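# Assemble two printed parts to match the displayed sample

## Task

Join the two printed parts so they end up assembled the same way as the finished sample shown on the stand (that sample is only a reference and is not to be used), without knocking anything or moving it out of the work area, and with the robot neither fallen over nor left leaning.

## Robot and tools

ROBOT. The LinearBot has an omnidirectional base and a column about 1.7 m tall. A carriage rides up the column (lift_m, 0 to 1) and holds two identical six-joint arms, each ending in a two-finger gripper. Arm bases sit about 0.57 m + lift_m above the floor; carriage parts hang about 0.15 m lower. A hand reaches 0.78 m from its shoulder but only about 0.38 m below its arm base. Hands are about 0.16 m long and 0.1 m wide (0.14 m open); fingertips taper to about 0.005 m thick. Parked joints 1-6: 0, 0.05, 0.05, 1.45, 0, 0; then the robot is about 0.85 m wide, 0.65 m long. Cameras: carriage_camera (fixed, forward, about 20 degrees down), left_wrist_camera and right_wrist_camera (looking past the fingertips).

FRAMES. All positions are metres. Base frame: origin on the floor below the base centre, x forward, y left, z up. left_hand and right_hand are the midpoint between each hand's pads, in the base frame; quat_wxyz maps base axes to hand axes (hand z along the fingers, y the opening direction; a hand pointing straight up with joints 1, 5, 6 at 0 reads 1,0,0,0). base_odometry is in the frame the base had at the start, from wheel counts only (slip counts as travel); heading in rad, left positive, -3.142 to 3.142.

move. One action per call. "base" holds exactly one relative command from the current base position: translate_m (forward +, -2 to 2 m), strafe_m (left +, -2 to 2 m) or rotate_rad (counter-clockwise +, -6.3 to 6.3). "joints" is a single object keyed by joint name for both arms and the lift, each value an absolute target: lift_m 0 to 1 m; for left_ and right_ alike, joint1_rad -2.617 to 3.054 (yaw about vertical, 0 ahead, + left), joint2_rad 0 to 3.141 (shoulder: 0 upper arm back and level, 1.57 vertical, 3.14 forward), joint3_rad 0 to 3.141 (elbow: 0 folded, 3.14 straight), joint4_rad -1.57 to 1.57 (wrist pitch, + lifts fingertips), joint5_rad -1.57 to 1.57 (wrist yaw, + turns fingertips right), joint6_rad -2.094 to 2.094 (roll, + clockwise seen from forearm), gripper_m 0 to 0.093 (pad gap in metres). Done tolerances: lift 0.004, j1 0.02, j2 0.105, j3 0.06, j4 0.04, j5 0.025, j6 0.02, gripper 0.004. Optional "speeds" (this action only): translate_m/strafe_m 0.02-0.5 m/s, rotate_rad 0.05-1.57 rad/s, lift_m 0.08-0.27 m/s (default 0.25; others default to the maximum). Optional min_time_s 0.1-8 s sets the shortest duration of arm and gripper motions; too short a value makes the arm rush and possibly overshoot about 15 degrees. "cameras" lists camera names or ["all"]; [] shows none; omitted means all only for a call without an action. blocking true (default) returns when everything rests; false returns within about 0.5 s while motion continues, and a later move overrides only the targets it names. Unknown keys make a call invalid; out-of-range values get it refused. Actions end by 14-15 s (time_out). After a refusal or an uncommanded stop, the remaining robot calls in that reply are skipped.

Other tools: wait(seconds 0-10, cameras) lets time pass and returns state, earlier if running moves finish. stop(cameras) brakes all running motions (not instantly; the base coasts). zoom_image(camera, region [x0,y0,x1,y1] pixels, top-left origin, at most 504x504) enlarges the latest image. finished_scene(scene 1) ends the scene irreversibly; the result must hold without the robot.

RESULTS. "move": done, or the worst status. base_status/joint_status per motion: moving, done, off_target (rested short, may still push), stopped, contact_stop, time_out, not_followed (a self-collision check withheld the arm's targets; line "joint command not followed"), limit_stop_at_motor_heat. on_its_own lists things the robot did uncommanded ("held at" is a target). motor_effort is percent of max, + toward larger values, bracket = peak; readings are biased and noisy. Falling lift effort while lowering means a hand or load is resting on something. Joint torques follow joint order; joints 1-3 wrap at ±28 N m. Motor temperatures: a block per arm, joints then gripper; small changes may be omitted. Gripper on a hard part reads up to 0.005 narrower (or 0.002 wider); shut on nothing 0.000-0.003. To release, command well above the reading. Hand readings drift at long reach; the true hand is usually lower, and loads make it sag.

CAUTIONS. Joints move in step, so hands curve off the straight line; unfold clear of objects and approach in small steps; min_time_s of 2+ helps. Arms have no contact stop and keep pushing, then spring when freed. Never let the arms strike or squeeze each other, including fingers; a hard press ends the scene. If both arms are withheld, send one its current readings with joint 1 turned away, then the other. With joint2 below 0.8, turning joint 1 outward 0.5+ can hit the column. Stretched or loaded arms heat; at 75 °C a MOTOR HOT line appears, at 100 °C the arm goes limp for 30-60 s, so park arms while thinking or driving and resend targets afterwards. The base may stop on contact falsely or too late, and ignores the arms; back off about 0.2 m after bumping. Never reverse under a table edge. Tipping risk rises with a high carriage, stretched or loaded arms, fast swings and pushing or pulling held things; watch for leans in images and unexplained rises in hand z. Avoid drops, releasing moving parts, slams and hard hits.

Each tool is called after "Emit:" by a JSON object that holds its "method" and its "body".

## Session

Emit:
{"method": "move", "body": {}}

Scene clock: 0.00 s.
Joint torques (N m): no reading
Motor temperatures (°C): left_arm=[29 38 39 34 28 25 25] | right_arm=[24 42 37 34 26 25 26]
base_odometry: x=+0.000 y=+0.000 heading=+0.000
base_status: not commanded
joint_positions: lift_m=+0.300 left_joint1_rad=+0.015 left_joint2_rad=+0.045 left_joint3_rad=+0.033 left_joint4_rad=+1.409 left_joint5_rad=-0.047 left_joint6_rad=+0.029 left_gripper_m=+0.09396 right_joint1_rad=-0.001 right_joint2_rad=+0.063 right_joint3_rad=+0.028 right_joint4_rad=+1.460 right_joint5_rad=+0.021 right_joint6_rad=-0.043 right_gripper_m=+0.09396
joint_status: not commanded
motor_effort: lift_m=+42 drive_wheels=-1
left_hand: x=+0.2663 y=+0.3129 z=+1.3144 quat_wxyz=(+0.996, -0.023, +0.087, +0.024) (m; base frame)
right_hand: x=+0.2612 y=-0.3078 z=+1.3146 quat_wxyz=(+0.997, +0.009, +0.073, -0.023) (m; base frame)
pictures: carriage_camera, left_wrist_camera, right_wrist_camera
Images, in order (width x height): carriage_camera 896x504, left_wrist_camera 896x504, right_wrist_camera 896x504.

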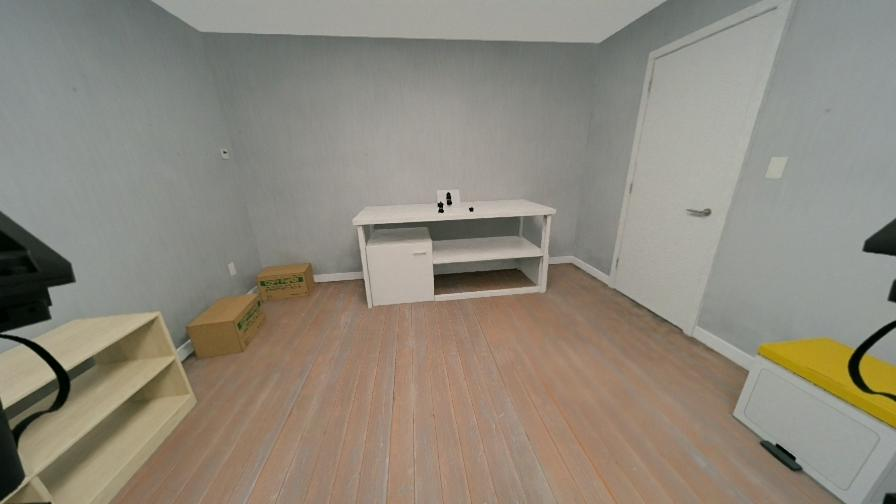

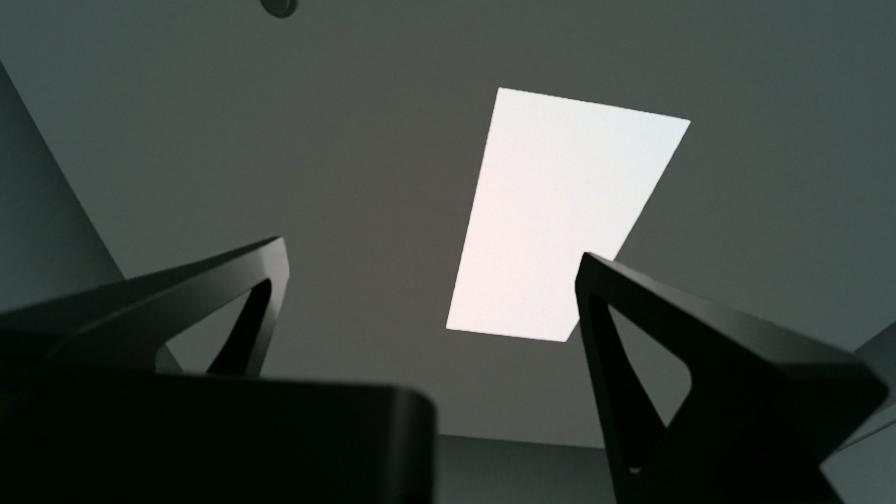

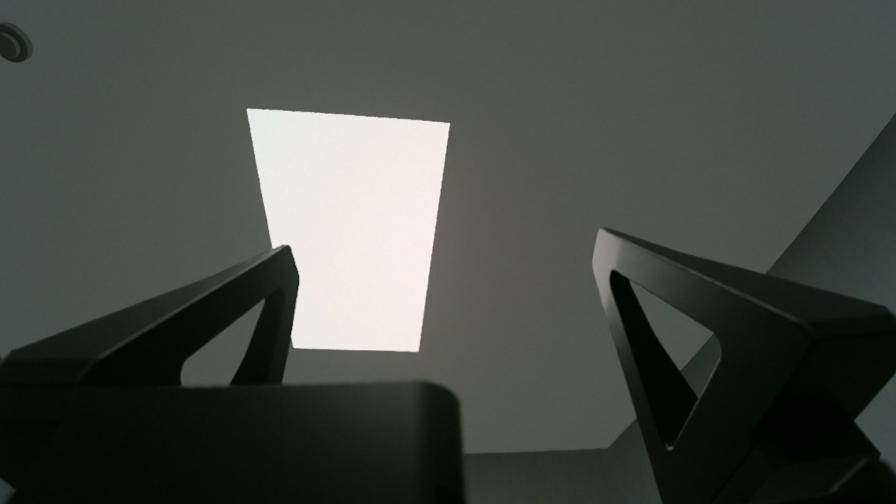

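Emit:
{"method": "zoom_image", "body": {"camera": "carriage_camera", "region": [390, 170, 530, 250]}}

Emit:
{"method": "move", "body": {"base": {"translate_m": 1.0}, "cameras": ["carriage_camera"]}}

Scaled by 3.600 from the camera's 896x504 image, which has a finer 1280x720 frame.

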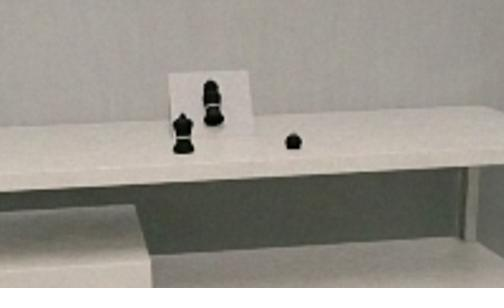

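Scene clock: 5.33 s.
Joint torques (N m): left_arm=[0.02 4.6 5.45 0.02 0.01 -0.07] | right_arm=[0.2 3.63 5.24 -0.16 0.05 -0.01]
move: done
base_odometry: x=+1.000 y=-0.001 heading=+0.000
base_status: done
joint_positions: lift_m=+0.300 left_joint1_rad=+0.015 left_joint2_rad=+0.045 left_joint3_rad=+0.033 left_joint4_rad=+1.406 left_joint5_rad=-0.047 left_joint6_rad=+0.029 left_gripper_m=+0.09396 right_joint1_rad=-0.001 right_joint2_rad=+0.063 right_joint3_rad=+0.028 right_joint4_rad=+1.459 right_joint5_rad=+0.021 right_joint6_rad=-0.043 right_gripper_m=+0.09396
joint_status: not commanded
motor_effort: lift_m=+42(42) drive_wheels=-4(12)
left_hand: x=+0.2671 y=+0.3129 z=+1.3142 quat_wxyz=(+0.996, -0.023, +0.088, +0.024) (m; base frame)
right_hand: x=+0.2616 y=-0.3078 z=+1.3145 quat_wxyz=(+0.997, +0.009, +0.074, -0.023) (m; base frame)
pictures: carriage_camera
Images, in order (width x height): carriage_camera 896x504.

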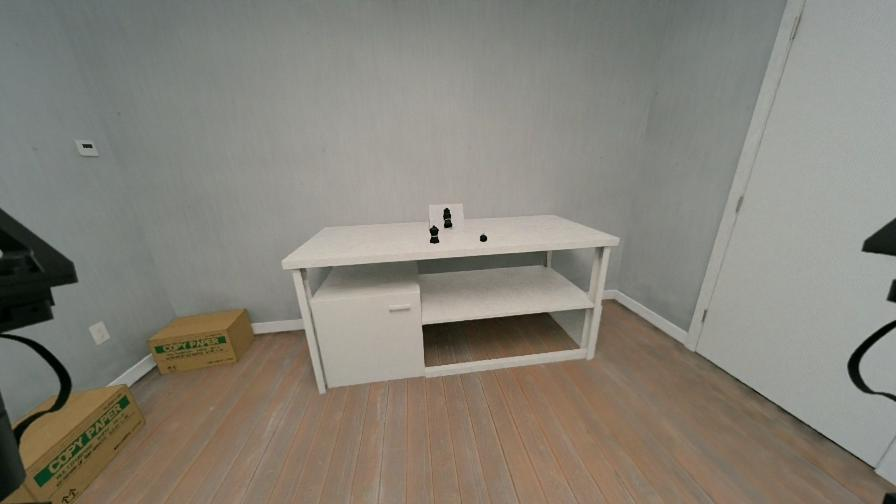

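Emit:
{"method": "zoom_image", "body": {"camera": "carriage_camera", "region": [400, 190, 520, 260]}}

Scaled by 4.200 from the camera's 896x504 image, which has a finer 1280x720 frame.

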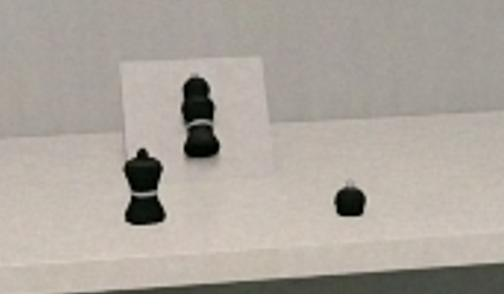

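Emit:
{"method": "move", "body": {"base": {"rotate_rad": 0.19}, "cameras": []}}

Emit:
{"method": "move", "body": {"base": {"strafe_m": -0.38}, "cameras": []}}

Emit:
{"method": "move", "body": {"base": {"translate_m": 0.5}, "cameras": ["carriage_camera"]}}

Scene clock: 28.27 s.
Joint torques (N m): left_arm=[-0.01 4.63 5.46 0.04 0.01 -0.07] | right_arm=[0.21 3.62 5.24 -0.16 0.05 -0.01]
move: done
base_odometry: x=+1.000 y=-0.001 heading=+0.189
base_status: done
joint_positions: lift_m=+0.300 left_joint1_rad=+0.015 left_joint2_rad=+0.045 left_joint3_rad=+0.033 left_joint4_rad=+1.407 left_joint5_rad=-0.047 left_joint6_rad=+0.029 left_gripper_m=+0.09396 right_joint1_rad=-0.001 right_joint2_rad=+0.063 right_joint3_rad=+0.028 right_joint4_rad=+1.458 right_joint5_rad=+0.021 right_joint6_rad=-0.043 right_gripper_m=+0.09396
joint_status: not commanded
motor_effort: lift_m=+42(42) drive_wheels=+5(7)
left_hand: x=+0.2669 y=+0.3129 z=+1.3142 quat_wxyz=(+0.996, -0.023, +0.088, +0.024) (m; base frame)
right_hand: x=+0.2617 y=-0.3078 z=+1.3145 quat_wxyz=(+0.997, +0.009, +0.074, -0.023) (m; base frame)
pictures: none
No camera images: "cameras" was empty.

Scene clock: 31.03 s.
Joint torques (N m): left_arm=[-0.09 4.63 5.46 0.03 0.01 -0.07] | right_arm=[0.12 3.62 5.24 -0.16 0.05 -0.01]
move: done
base_odometry: x=+1.072 y=-0.374 heading=+0.190
base_status: done
joint_positions: lift_m=+0.300 left_joint1_rad=+0.016 left_joint2_rad=+0.045 left_joint3_rad=+0.033 left_joint4_rad=+1.408 left_joint5_rad=-0.046 left_joint6_rad=+0.029 left_gripper_m=+0.09396 right_joint1_rad=-0.001 right_joint2_rad=+0.063 right_joint3_rad=+0.028 right_joint4_rad=+1.458 right_joint5_rad=+0.021 right_joint6_rad=-0.043 right_gripper_m=+0.09396
joint_status: not commanded
motor_effort: lift_m=+42(42) drive_wheels=-6(16)
left_hand: x=+0.2667 y=+0.3128 z=+1.3143 quat_wxyz=(+0.996, -0.023, +0.088, +0.024) (m; base frame)
right_hand: x=+0.2617 y=-0.3078 z=+1.3145 quat_wxyz=(+0.997, +0.009, +0.074, -0.023) (m; base frame)
pictures: none
No camera images: "cameras" was empty.

Scene clock: 34.17 s.
Joint torques (N m): left_arm=[-0.08 4.56 5.39 0.01 0.01 -0.07] | right_arm=[0.16 3.6 5.24 -0.16 0.05 -0.01]
move: done
base_odometry: x=+1.563 y=-0.280 heading=+0.190
base_status: done
joint_positions: lift_m=+0.300 left_joint1_rad=+0.016 left_joint2_rad=+0.045 left_joint3_rad=+0.033 left_joint4_rad=+1.406 left_joint5_rad=-0.046 left_joint6_rad=+0.029 left_gripper_m=+0.09396 right_joint1_rad=-0.001 right_joint2_rad=+0.063 right_joint3_rad=+0.028 right_joint4_rad=+1.458 right_joint5_rad=+0.021 right_joint6_rad=-0.043 right_gripper_m=+0.09396
joint_status: not commanded
motor_effort: lift_m=+42(42) drive_wheels=-4(11)
left_hand: x=+0.2670 y=+0.3128 z=+1.3142 quat_wxyz=(+0.996, -0.023, +0.088, +0.024) (m; base frame)
right_hand: x=+0.2617 y=-0.3078 z=+1.3145 quat_wxyz=(+0.997, +0.009, +0.074, -0.023) (m; base frame)
pictures: carriage_camera
Images, in order (width x height): carriage_camera 896x504.

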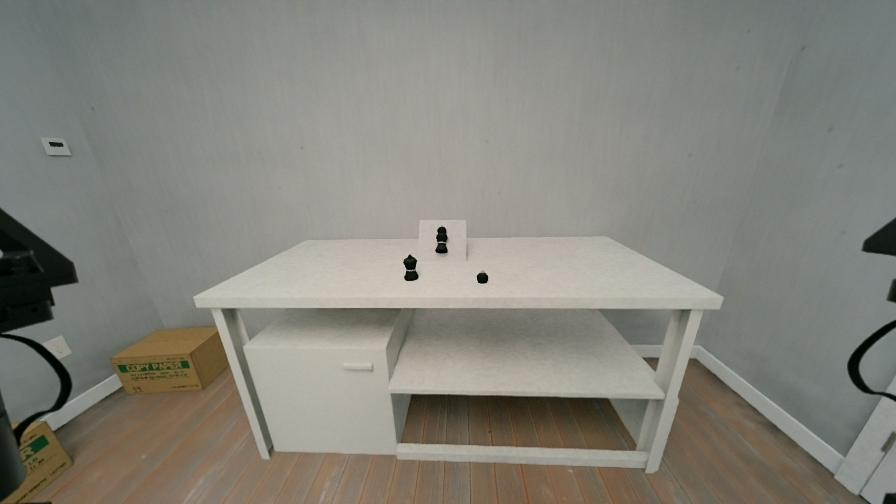

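Emit:
{"method": "zoom_image", "body": {"camera": "carriage_camera", "region": [390, 210, 510, 290]}}

Scaled by 4.200 from the camera's 896x504 image, which has a finer 1280x720 frame.

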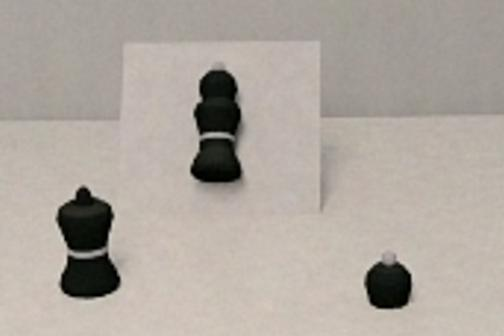

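Emit:
{"method": "move", "body": {"base": {"translate_m": 0.3}, "joints": {"lift_m": 0.5}, "cameras": ["carriage_camera"]}}

Scene clock: 54.37 s.
Joint torques (N m): left_arm=[-0.08 4.67 5.49 0.08 0.01 -0.07] | right_arm=[0.14 3.63 5.23 -0.14 0.05 -0.01]
move: done
base_odometry: x=+1.858 y=-0.223 heading=+0.189
base_status: done
joint_positions: lift_m=+0.500 left_joint1_rad=+0.016 left_joint2_rad=+0.045 left_joint3_rad=+0.033 left_joint4_rad=+1.405 left_joint5_rad=-0.046 left_joint6_rad=+0.029 left_gripper_m=+0.09396 right_joint1_rad=-0.001 right_joint2_rad=+0.063 right_joint3_rad=+0.028 right_joint4_rad=+1.458 right_joint5_rad=+0.021 right_joint6_rad=-0.043 right_gripper_m=+0.09396
joint_status: all done
motor_effort: lift_m=+44(54) drive_wheels=-4(11)
left_hand: x=+0.2674 y=+0.3129 z=+1.5141 quat_wxyz=(+0.995, -0.022, +0.089, +0.024) (m; base frame)
right_hand: x=+0.2617 y=-0.3078 z=+1.5144 quat_wxyz=(+0.997, +0.009, +0.074, -0.023) (m; base frame)
pictures: carriage_camera
Images, in order (width x height): carriage_camera 896x504.

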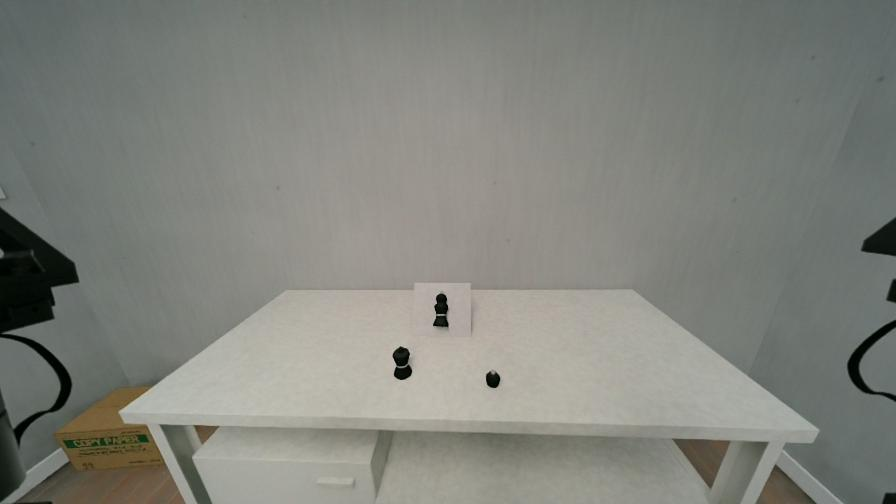

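Emit:
{"method": "move", "body": {"joints": {"right_joint1_rad": 0.444, "right_joint2_rad": 1.966, "right_joint3_rad": 1.511, "right_joint4_rad": -1.116, "right_joint5_rad": 0, "right_joint6_rad": 0, "right_gripper_m": 0.093}, "min_time_s": 2.0, "cameras": ["carriage_camera", "right_wrist_camera"]}}

Scene clock: 62.63 s.
Joint torques (N m): left_arm=[-0.08 4.62 5.46 0.06 0.01 -0.07] | right_arm=[0.96 -9.5 7.08 0.28 -0.07 0.13]
move: done
base_odometry: x=+1.858 y=-0.223 heading=+0.189
base_status: not commanded
joint_positions: lift_m=+0.500 left_joint1_rad=+0.016 left_joint2_rad=+0.045 left_joint3_rad=+0.033 left_joint4_rad=+1.406 left_joint5_rad=-0.047 left_joint6_rad=+0.029 left_gripper_m=+0.09396 right_joint1_rad=+0.436 right_joint2_rad=+1.956 right_joint3_rad=+1.489 right_joint4_rad=-1.103 right_joint5_rad=+0.013 right_joint6_rad=-0.015 right_gripper_m=+0.09313
joint_status: all done
motor_effort: lift_m=+44(44) drive_wheels=-4(4)
left_hand: x=+0.2671 y=+0.3129 z=+1.5141 quat_wxyz=(+0.996, -0.023, +0.088, +0.024) (m; base frame)
right_hand: x=+0.5535 y=-0.1519 z=+1.1410 quat_wxyz=(+0.002, -0.224, +0.975, -0.006) (m; base frame)
pictures: carriage_camera, right_wrist_camera
Images, in order (width x height): carriage_camera 896x504, right_wrist_camera 896x504.

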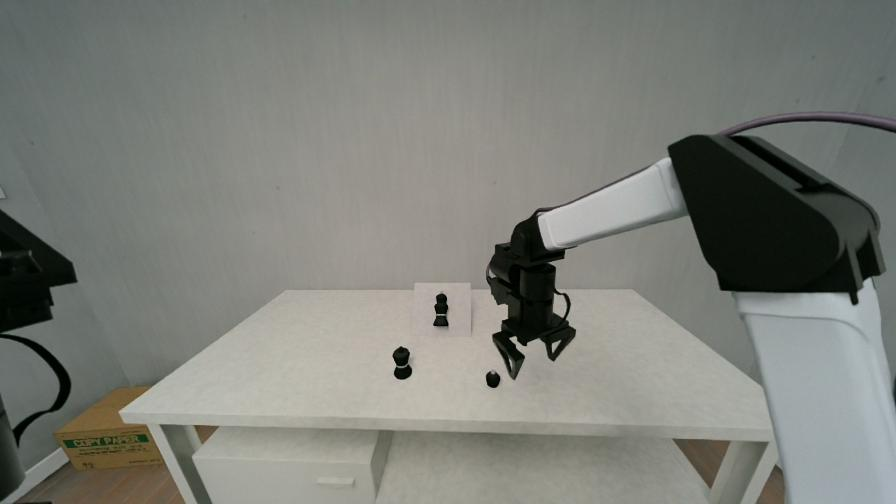

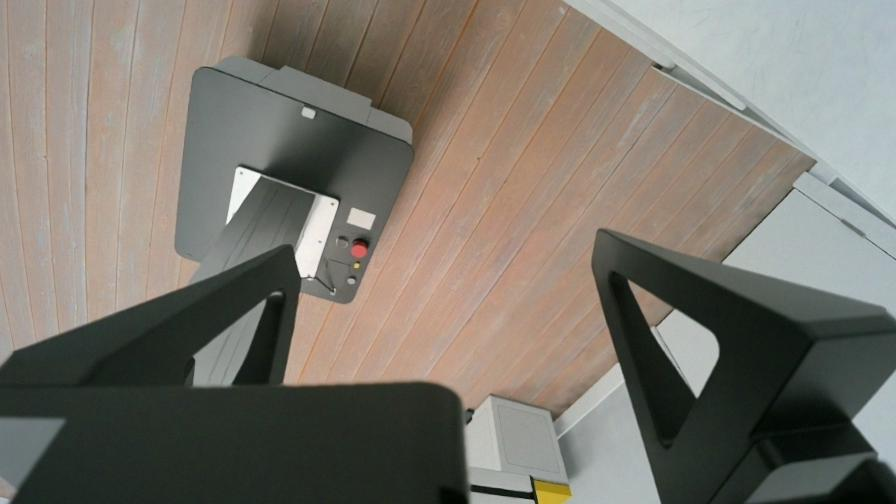

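Emit:
{"method": "move", "body": {"base": {"translate_m": 0.25}, "speeds": {"translate_m": 0.25}, "cameras": ["carriage_camera", "right_wrist_camera"]}}

Scene clock: 75.63 s.
Joint torques (N m): left_arm=[-0.08 4.56 5.46 0.08 0.01 -0.07] | right_arm=[0.94 -9.58 6.94 0.34 -0.07 0.12]
move: done
base_odometry: x=+2.104 y=-0.177 heading=+0.188
base_status: done
joint_positions: lift_m=+0.500 left_joint1_rad=+0.016 left_joint2_rad=+0.045 left_joint3_rad=+0.033 left_joint4_rad=+1.405 left_joint5_rad=-0.047 left_joint6_rad=+0.029 left_gripper_m=+0.09396 right_joint1_rad=+0.437 right_joint2_rad=+1.958 right_joint3_rad=+1.491 right_joint4_rad=-1.111 right_joint5_rad=+0.013 right_joint6_rad=-0.014 right_gripper_m=+0.09313
joint_status: not commanded
motor_effort: lift_m=+44(44) drive_wheels=-5(11)
left_hand: x=+0.2675 y=+0.3129 z=+1.5141 quat_wxyz=(+0.995, -0.023, +0.089, +0.024) (m; base frame)
right_hand: x=+0.5520 y=-0.1523 z=+1.1409 quat_wxyz=(-0.002, -0.224, +0.975, -0.007) (m; base frame)
pictures: carriage_camera, right_wrist_camera
Images, in order (width x height): carriage_camera 896x504, right_wrist_camera 896x504.

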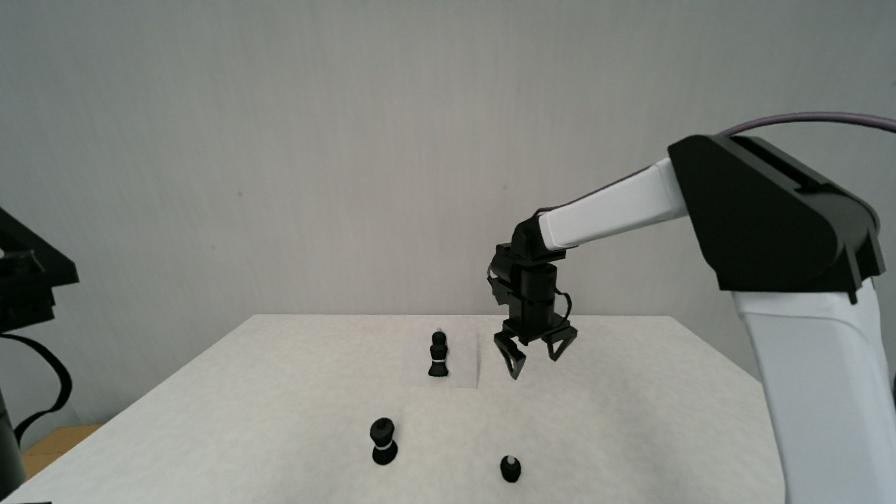

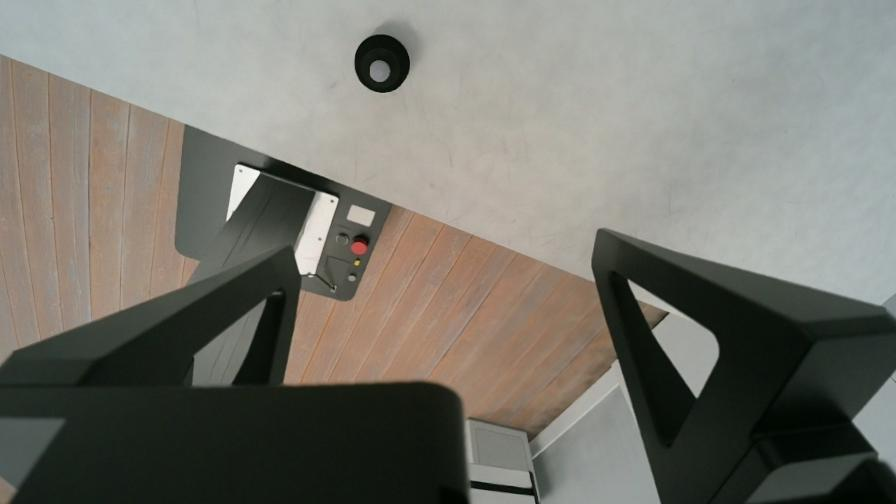

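Emit:
{"method": "zoom_image", "body": {"camera": "right_wrist_camera", "region": [310, 10, 450, 110]}}

Emit:
{"method": "zoom_image", "body": {"camera": "carriage_camera", "region": [340, 310, 540, 504]}}

Scaled by 3.600 from the camera's 896x504 image, which has a finer 1280x720 frame.

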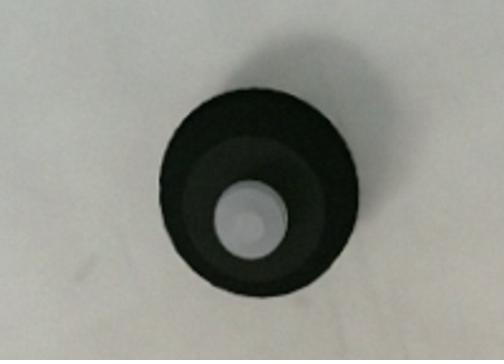

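Scaled by 2.520 from the camera's 896x504 image, which has a finer 1280x720 frame.

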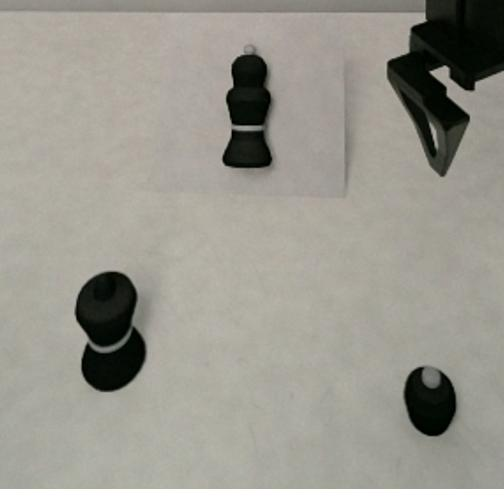

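Emit:
{"method": "move", "body": {"joints": {"right_joint1_rad": 0.434, "right_joint2_rad": 2.275, "right_joint3_rad": 1.38, "right_joint4_rad": -0.675, "right_joint5_rad": 0, "right_joint6_rad": 0}, "cameras": ["carriage_camera", "right_wrist_camera"]}}

Scene clock: 91.10 s.
Joint torques (N m): left_arm=[-0.09 4.6 5.46 0.06 0 -0.07] | right_arm=[-0.1 -11.86 4.56 0.49 -0.07 0.12]
move: done
base_odometry: x=+2.104 y=-0.177 heading=+0.188
base_status: not commanded
joint_positions: lift_m=+0.500 left_joint1_rad=+0.016 left_joint2_rad=+0.045 left_joint3_rad=+0.033 left_joint4_rad=+1.405 left_joint5_rad=-0.047 left_joint6_rad=+0.029 left_gripper_m=+0.09396 right_joint1_rad=+0.437 right_joint2_rad=+2.274 right_joint3_rad=+1.379 right_joint4_rad=-0.689 right_joint5_rad=+0.013 right_joint6_rad=-0.014 right_gripper_m=+0.09313
joint_status: all done
motor_effort: lift_m=+44(44) drive_wheels=-4(5)
left_hand: x=+0.2673 y=+0.3129 z=+1.5141 quat_wxyz=(+0.995, -0.023, +0.089, +0.024) (m; base frame)
right_hand: x=+0.5737 y=-0.1422 z=+1.0009 quat_wxyz=(-0.005, -0.224, +0.975, -0.008) (m; base frame)
pictures: carriage_camera, right_wrist_camera
Images, in order (width x height): carriage_camera 896x504, right_wrist_camera 896x504.

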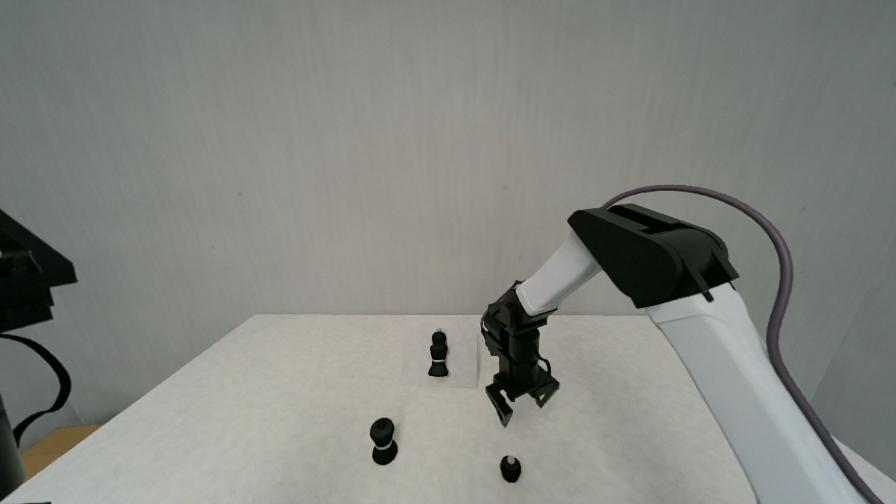

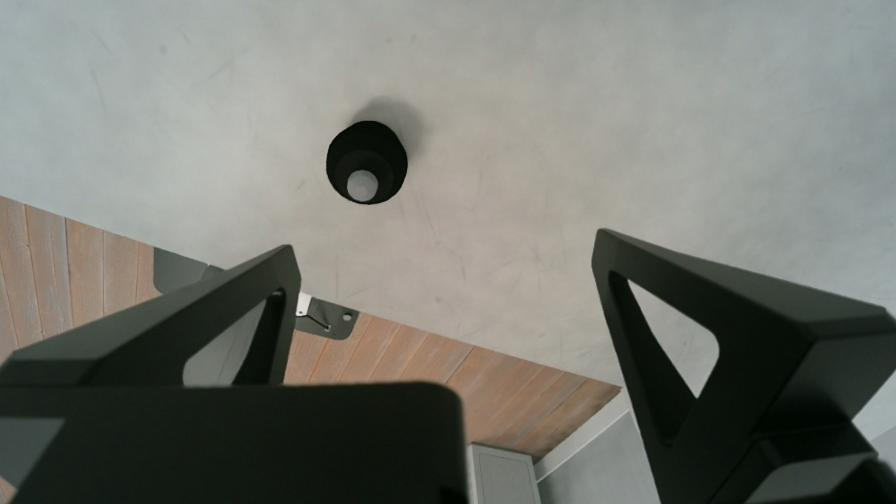

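Emit:
{"method": "zoom_image", "body": {"camera": "carriage_camera", "region": [440, 360, 600, 504]}}

Scaled by 3.150 from the camera's 896x504 image, which has a finer 1280x720 frame.

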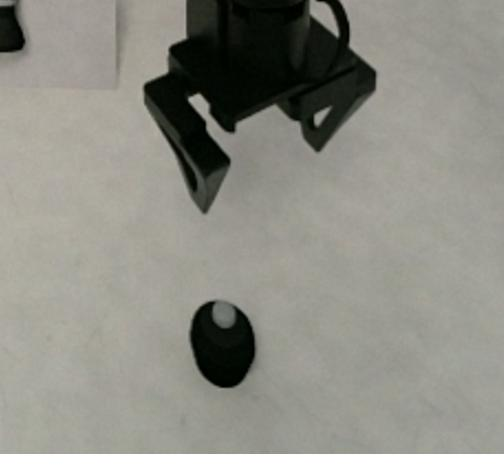

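Emit:
{"method": "move", "body": {"joints": {"right_joint1_rad": 0.469, "right_joint2_rad": 2.455, "right_joint3_rad": 1.359, "right_joint4_rad": -0.462, "right_joint5_rad": -0.012, "right_joint6_rad": 0.012}, "cameras": ["carriage_camera", "right_wrist_camera"]}}

Scene clock: 111.53 s.
Joint torques (N m): left_arm=[-0.08 4.62 5.46 0.05 0.01 -0.07] | right_arm=[0.53 -12.34 3.99 0.52 -0.07 0.13]
Motor temperatures (°C): left_arm=[29 38 42 29 27 24 24] | right_arm=[24 46 40 30 25 24 25]
move: done
base_odometry: x=+2.104 y=-0.177 heading=+0.188
base_status: not commanded
joint_positions: lift_m=+0.500 left_joint1_rad=+0.016 left_joint2_rad=+0.045 left_joint3_rad=+0.033 left_joint4_rad=+1.405 left_joint5_rad=-0.047 left_joint6_rad=+0.029 left_gripper_m=+0.09396 right_joint1_rad=+0.465 right_joint2_rad=+2.455 right_joint3_rad=+1.356 right_joint4_rad=-0.475 right_joint5_rad=+0.001 right_joint6_rad=-0.003 right_gripper_m=+0.09313
joint_status: all done
motor_effort: lift_m=+44(44) drive_wheels=-4(4)
left_hand: x=+0.2673 y=+0.3129 z=+1.5141 quat_wxyz=(+0.995, -0.023, +0.089, +0.024) (m; base frame)
right_hand: x=+0.5688 y=-0.1301 z=+0.9298 quat_wxyz=(-0.001, -0.232, +0.973, -0.001) (m; base frame)
pictures: carriage_camera, right_wrist_camera
Images, in order (width x height): carriage_camera 896x504, right_wrist_camera 896x504.

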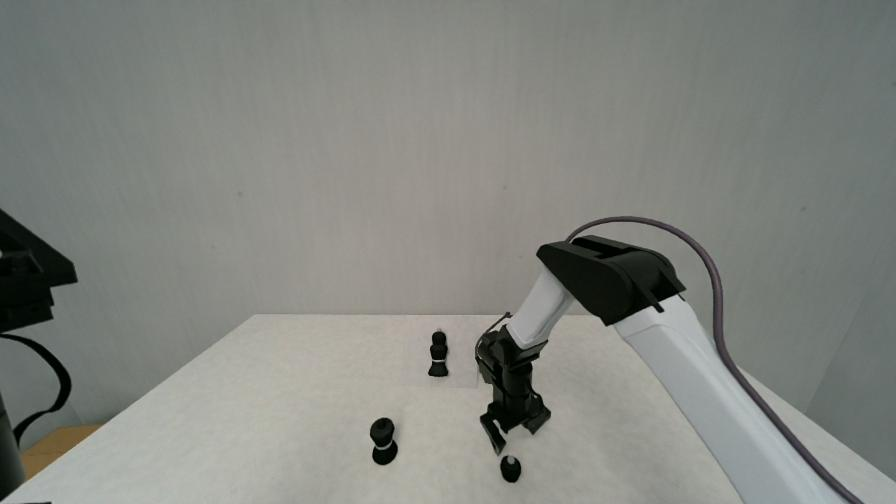

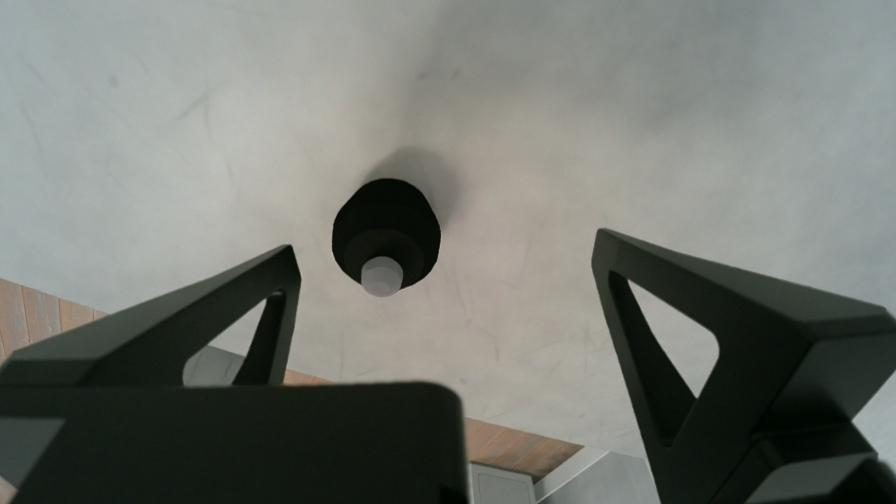

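Emit:
{"method": "move", "body": {"joints": {"right_joint1_rad": 0.529, "right_joint2_rad": 2.403, "right_joint3_rad": 1.246, "right_joint4_rad": -0.398, "right_joint5_rad": -0.012, "right_joint6_rad": 0.012}, "cameras": ["carriage_camera", "right_wrist_camera"]}}

Scene clock: 124.70 s.
Joint torques (N m): left_arm=[-0.08 4.63 5.46 0.05 0 -0.07] | right_arm=[0.13 -15.36 3.3 0.47 -0.05 0.12]
move: done
base_odometry: x=+2.104 y=-0.177 heading=+0.188
base_status: not commanded
joint_positions: lift_m=+0.500 left_joint1_rad=+0.016 left_joint2_rad=+0.045 left_joint3_rad=+0.033 left_joint4_rad=+1.405 left_joint5_rad=-0.047 left_joint6_rad=+0.029 left_gripper_m=+0.09396 right_joint1_rad=+0.530 right_joint2_rad=+2.438 right_joint3_rad=+1.248 right_joint4_rad=-0.411 right_joint5_rad=-0.001 right_joint6_rad=-0.003 right_gripper_m=+0.09313
joint_status: all done
motor_effort: lift_m=+44(44) drive_wheels=-4(4)
left_hand: x=+0.2673 y=+0.3129 z=+1.5141 quat_wxyz=(+0.995, -0.023, +0.089, +0.024) (m; base frame)
right_hand: x=+0.5325 y=-0.1217 z=+0.9189 quat_wxyz=(-0.015, -0.263, +0.965, -0.004) (m; base frame)
pictures: carriage_camera, right_wrist_camera
Images, in order (width x height): carriage_camera 896x504, right_wrist_camera 896x504.

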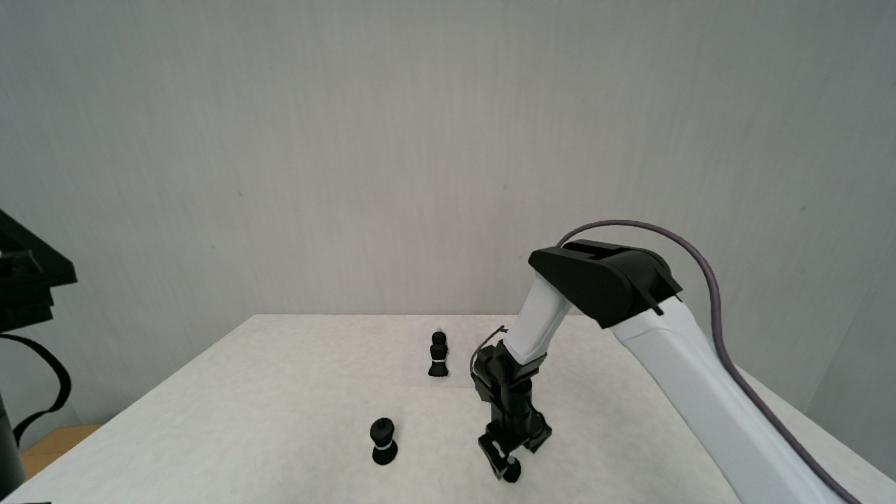

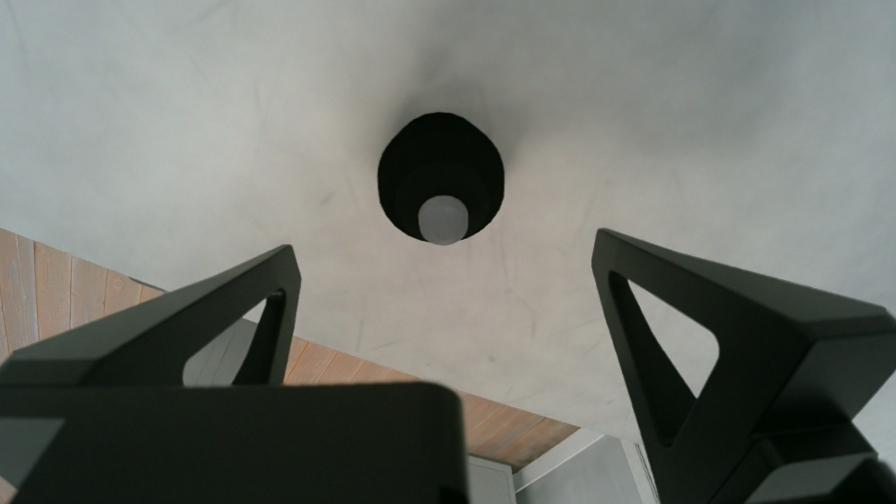

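Emit:
{"method": "zoom_image", "body": {"camera": "carriage_camera", "region": [460, 390, 580, 504]}}

Scaled by 4.200 from the camera's 896x504 image, which has a finer 1280x720 frame.

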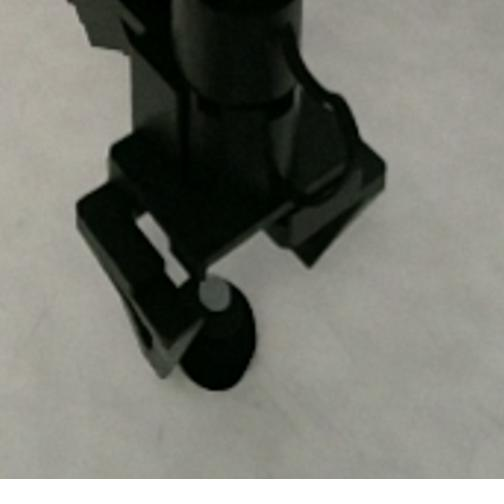

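Emit:
{"method": "move", "body": {"joints": {"right_joint1_rad": 0.525, "right_joint2_rad": 2.496, "right_joint3_rad": 1.294, "right_joint4_rad": -0.357, "right_joint5_rad": -0.012, "right_joint6_rad": 0.012}, "min_time_s": 1.0, "cameras": ["carriage_camera", "right_wrist_camera"]}}

Emit:
{"method": "zoom_image", "body": {"camera": "carriage_camera", "region": [460, 390, 580, 504]}}

Scene clock: 151.60 s.
Joint torques (N m): left_arm=[-0.08 4.63 5.48 0.07 0.01 -0.07] | right_arm=[-0.25 -10.8 4.6 0.53 -0.05 0.12]
Motor temperatures (°C): left_arm=[28 37 42 28 26 24 24] | right_arm=[23 55 38 29 25 24 25]
move: done
base_odometry: x=+2.104 y=-0.177 heading=+0.188
base_status: not commanded
joint_positions: lift_m=+0.500 left_joint1_rad=+0.016 left_joint2_rad=+0.045 left_joint3_rad=+0.033 left_joint4_rad=+1.405 left_joint5_rad=-0.047 left_joint6_rad=+0.029 left_gripper_m=+0.09396 right_joint1_rad=+0.530 right_joint2_rad=+2.484 right_joint3_rad=+1.279 right_joint4_rad=-0.370 right_joint5_rad=-0.001 right_joint6_rad=-0.003 right_gripper_m=+0.09313
joint_status: all done
motor_effort: lift_m=+44(44) drive_wheels=-4(4)
left_hand: x=+0.2673 y=+0.3129 z=+1.5141 quat_wxyz=(+0.995, -0.023, +0.089, +0.024) (m; base frame)
right_hand: x=+0.5424 y=-0.1159 z=+0.9074 quat_wxyz=(-0.002, -0.263, +0.965, +0.000) (m; base frame)
pictures: carriage_camera, right_wrist_camera
Images, in order (width x height): carriage_camera 896x504, right_wrist_camera 896x504.

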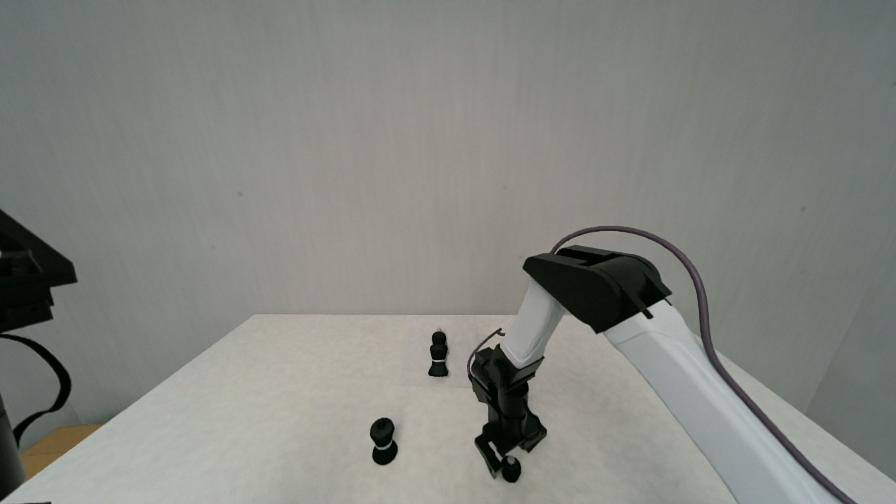

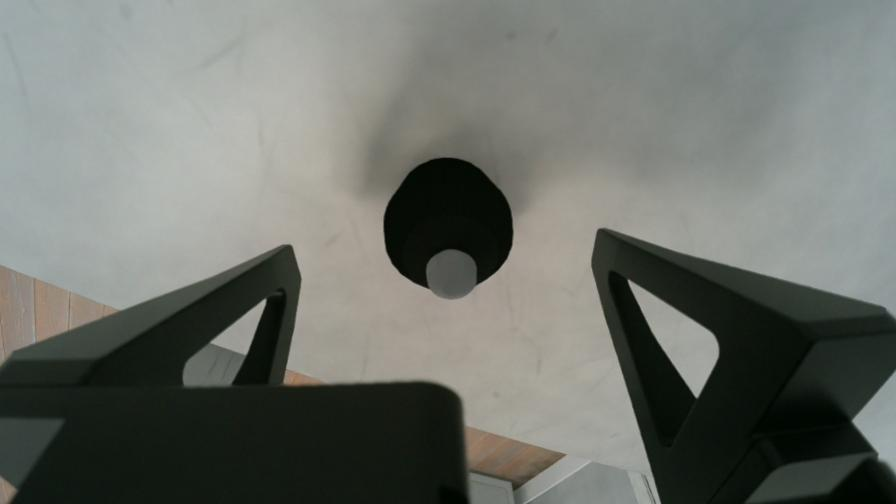

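Scaled by 4.200 from the camera's 896x504 image, which has a finer 1280x720 frame.

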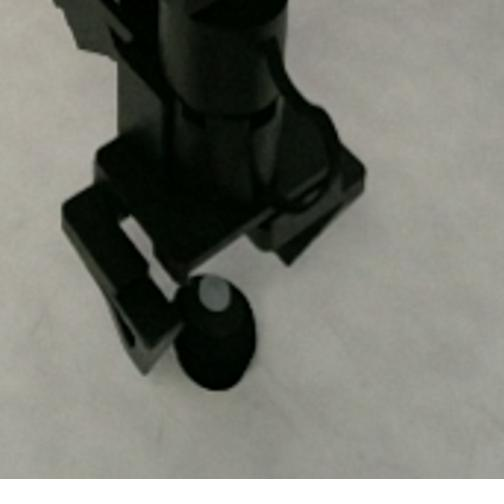

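Emit:
{"method": "move", "body": {"joints": {"right_joint1_rad": 0.519, "right_joint2_rad": 2.53, "right_joint3_rad": 1.281, "right_joint4_rad": -0.305, "right_joint5_rad": -0.012, "right_joint6_rad": 0.012}, "min_time_s": 1.0, "cameras": ["carriage_camera", "right_wrist_camera"]}}

Emit:
{"method": "zoom_image", "body": {"camera": "carriage_camera", "region": [460, 390, 580, 504]}}

Scene clock: 164.77 s.
Joint torques (N m): left_arm=[-0.08 4.62 5.46 0.07 0.01 -0.07] | right_arm=[-0.9 -10.76 3.44 0.57 -0.05 0.12]
move: done
base_odometry: x=+2.104 y=-0.177 heading=+0.188
base_status: not commanded
joint_positions: lift_m=+0.500 left_joint1_rad=+0.016 left_joint2_rad=+0.045 left_joint3_rad=+0.033 left_joint4_rad=+1.405 left_joint5_rad=-0.047 left_joint6_rad=+0.029 left_gripper_m=+0.09396 right_joint1_rad=+0.530 right_joint2_rad=+2.516 right_joint3_rad=+1.279 right_joint4_rad=-0.318 right_joint5_rad=-0.001 right_joint6_rad=-0.003 right_gripper_m=+0.09313
joint_status: all done
motor_effort: lift_m=+44(44) drive_wheels=-4(4)
left_hand: x=+0.2673 y=+0.3129 z=+1.5141 quat_wxyz=(+0.995, -0.023, +0.089, +0.024) (m; base frame)
right_hand: x=+0.5450 y=-0.1144 z=+0.8959 quat_wxyz=(+0.007, -0.263, +0.965, +0.002) (m; base frame)
pictures: carriage_camera, right_wrist_camera
Images, in order (width x height): carriage_camera 896x504, right_wrist_camera 896x504.

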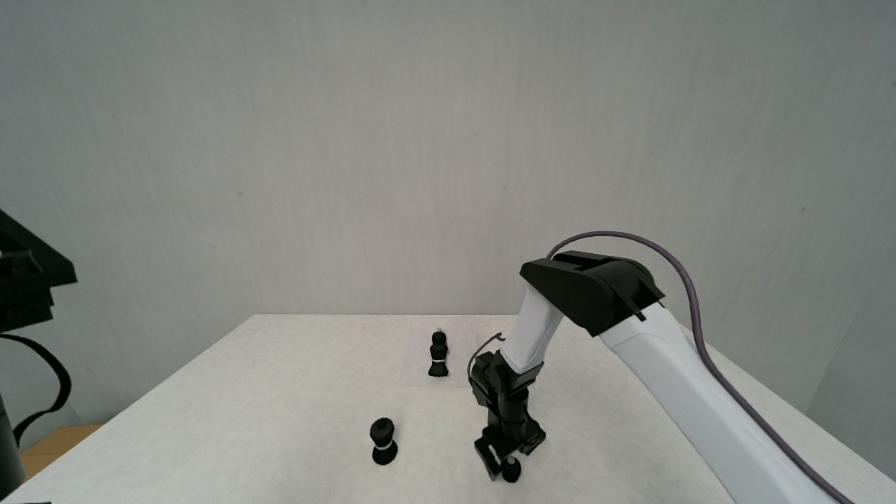

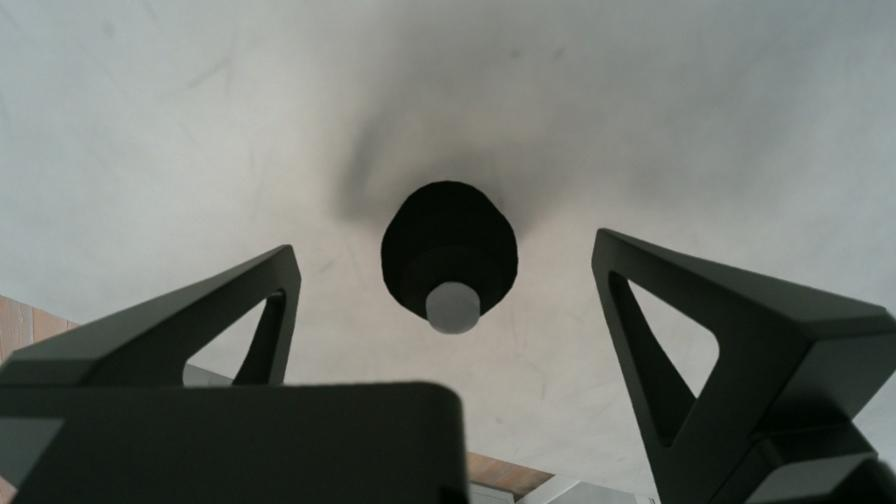

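Scaled by 4.200 from the camera's 896x504 image, which has a finer 1280x720 frame.

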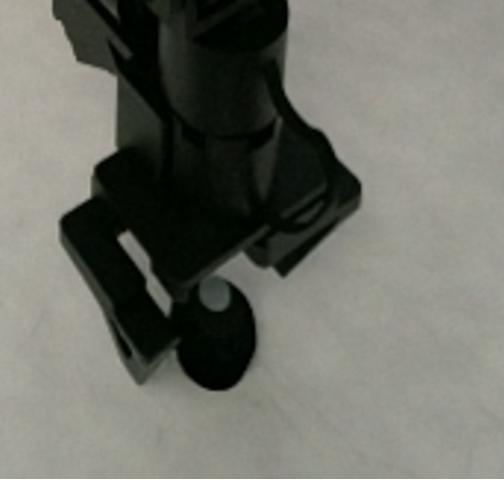

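Emit:
{"method": "move", "body": {"joints": {"right_joint1_rad": 0.528, "right_joint2_rad": 2.561, "right_joint3_rad": 1.29, "right_joint4_rad": -0.294, "right_joint5_rad": -0.012, "right_joint6_rad": 0.012}, "min_time_s": 1.0, "cameras": ["carriage_camera", "right_wrist_camera"]}}

Emit:
{"method": "zoom_image", "body": {"camera": "carriage_camera", "region": [460, 390, 580, 504]}}

Scene clock: 173.37 s.
Joint torques (N m): left_arm=[-0.08 4.63 5.46 0.07 0.01 -0.07] | right_arm=[0.01 -10.73 4 0.52 -0.05 0.13]
move: done
base_odometry: x=+2.104 y=-0.177 heading=+0.188
base_status: not commanded
joint_positions: lift_m=+0.500 left_joint1_rad=+0.016 left_joint2_rad=+0.045 left_joint3_rad=+0.033 left_joint4_rad=+1.405 left_joint5_rad=-0.047 left_joint6_rad=+0.029 left_gripper_m=+0.09396 right_joint1_rad=+0.530 right_joint2_rad=+2.548 right_joint3_rad=+1.279 right_joint4_rad=-0.307 right_joint5_rad=-0.001 right_joint6_rad=-0.003 right_gripper_m=+0.09313
joint_status: all done
motor_effort: lift_m=+44(44) drive_wheels=-4(4)
left_hand: x=+0.2673 y=+0.3129 z=+1.5141 quat_wxyz=(+0.995, -0.023, +0.089, +0.024) (m; base frame)
right_hand: x=+0.5389 y=-0.1180 z=+0.8849 quat_wxyz=(-0.002, -0.263, +0.965, +0.000) (m; base frame)
pictures: carriage_camera, right_wrist_camera
Images, in order (width x height): carriage_camera 896x504, right_wrist_camera 896x504.

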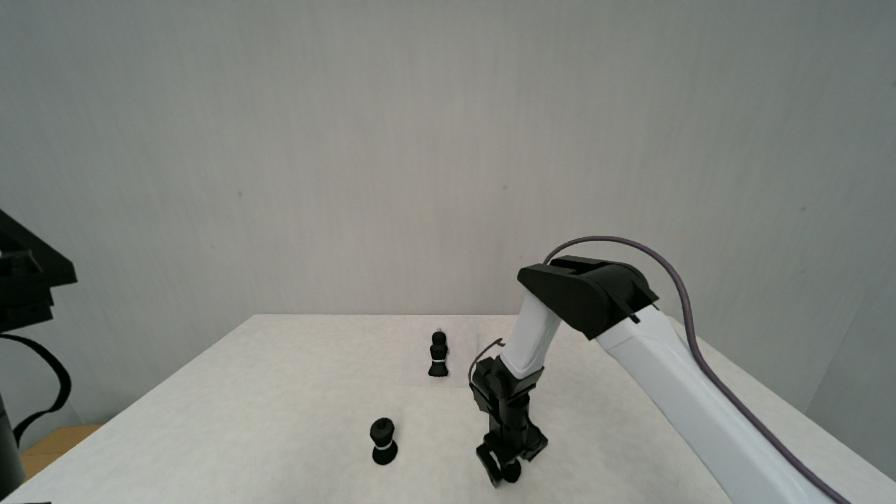

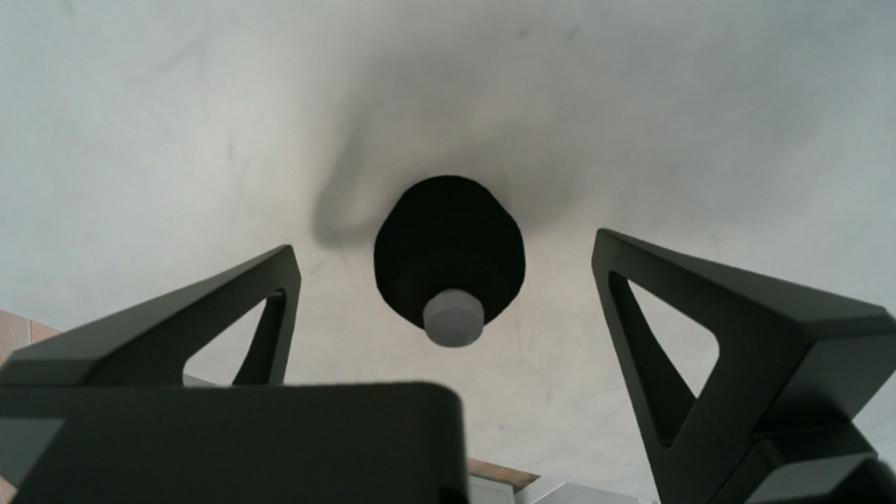

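Scaled by 4.200 from the camera's 896x504 image, which has a finer 1280x720 frame.

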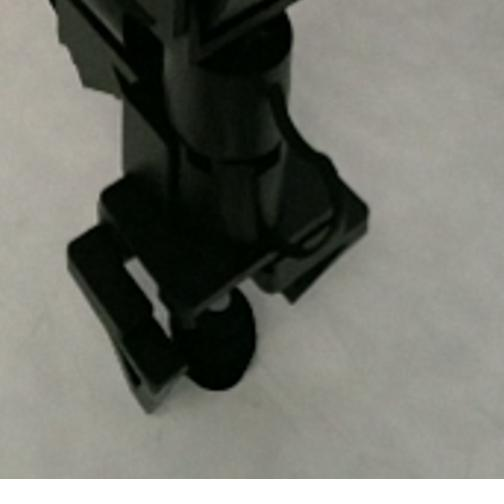

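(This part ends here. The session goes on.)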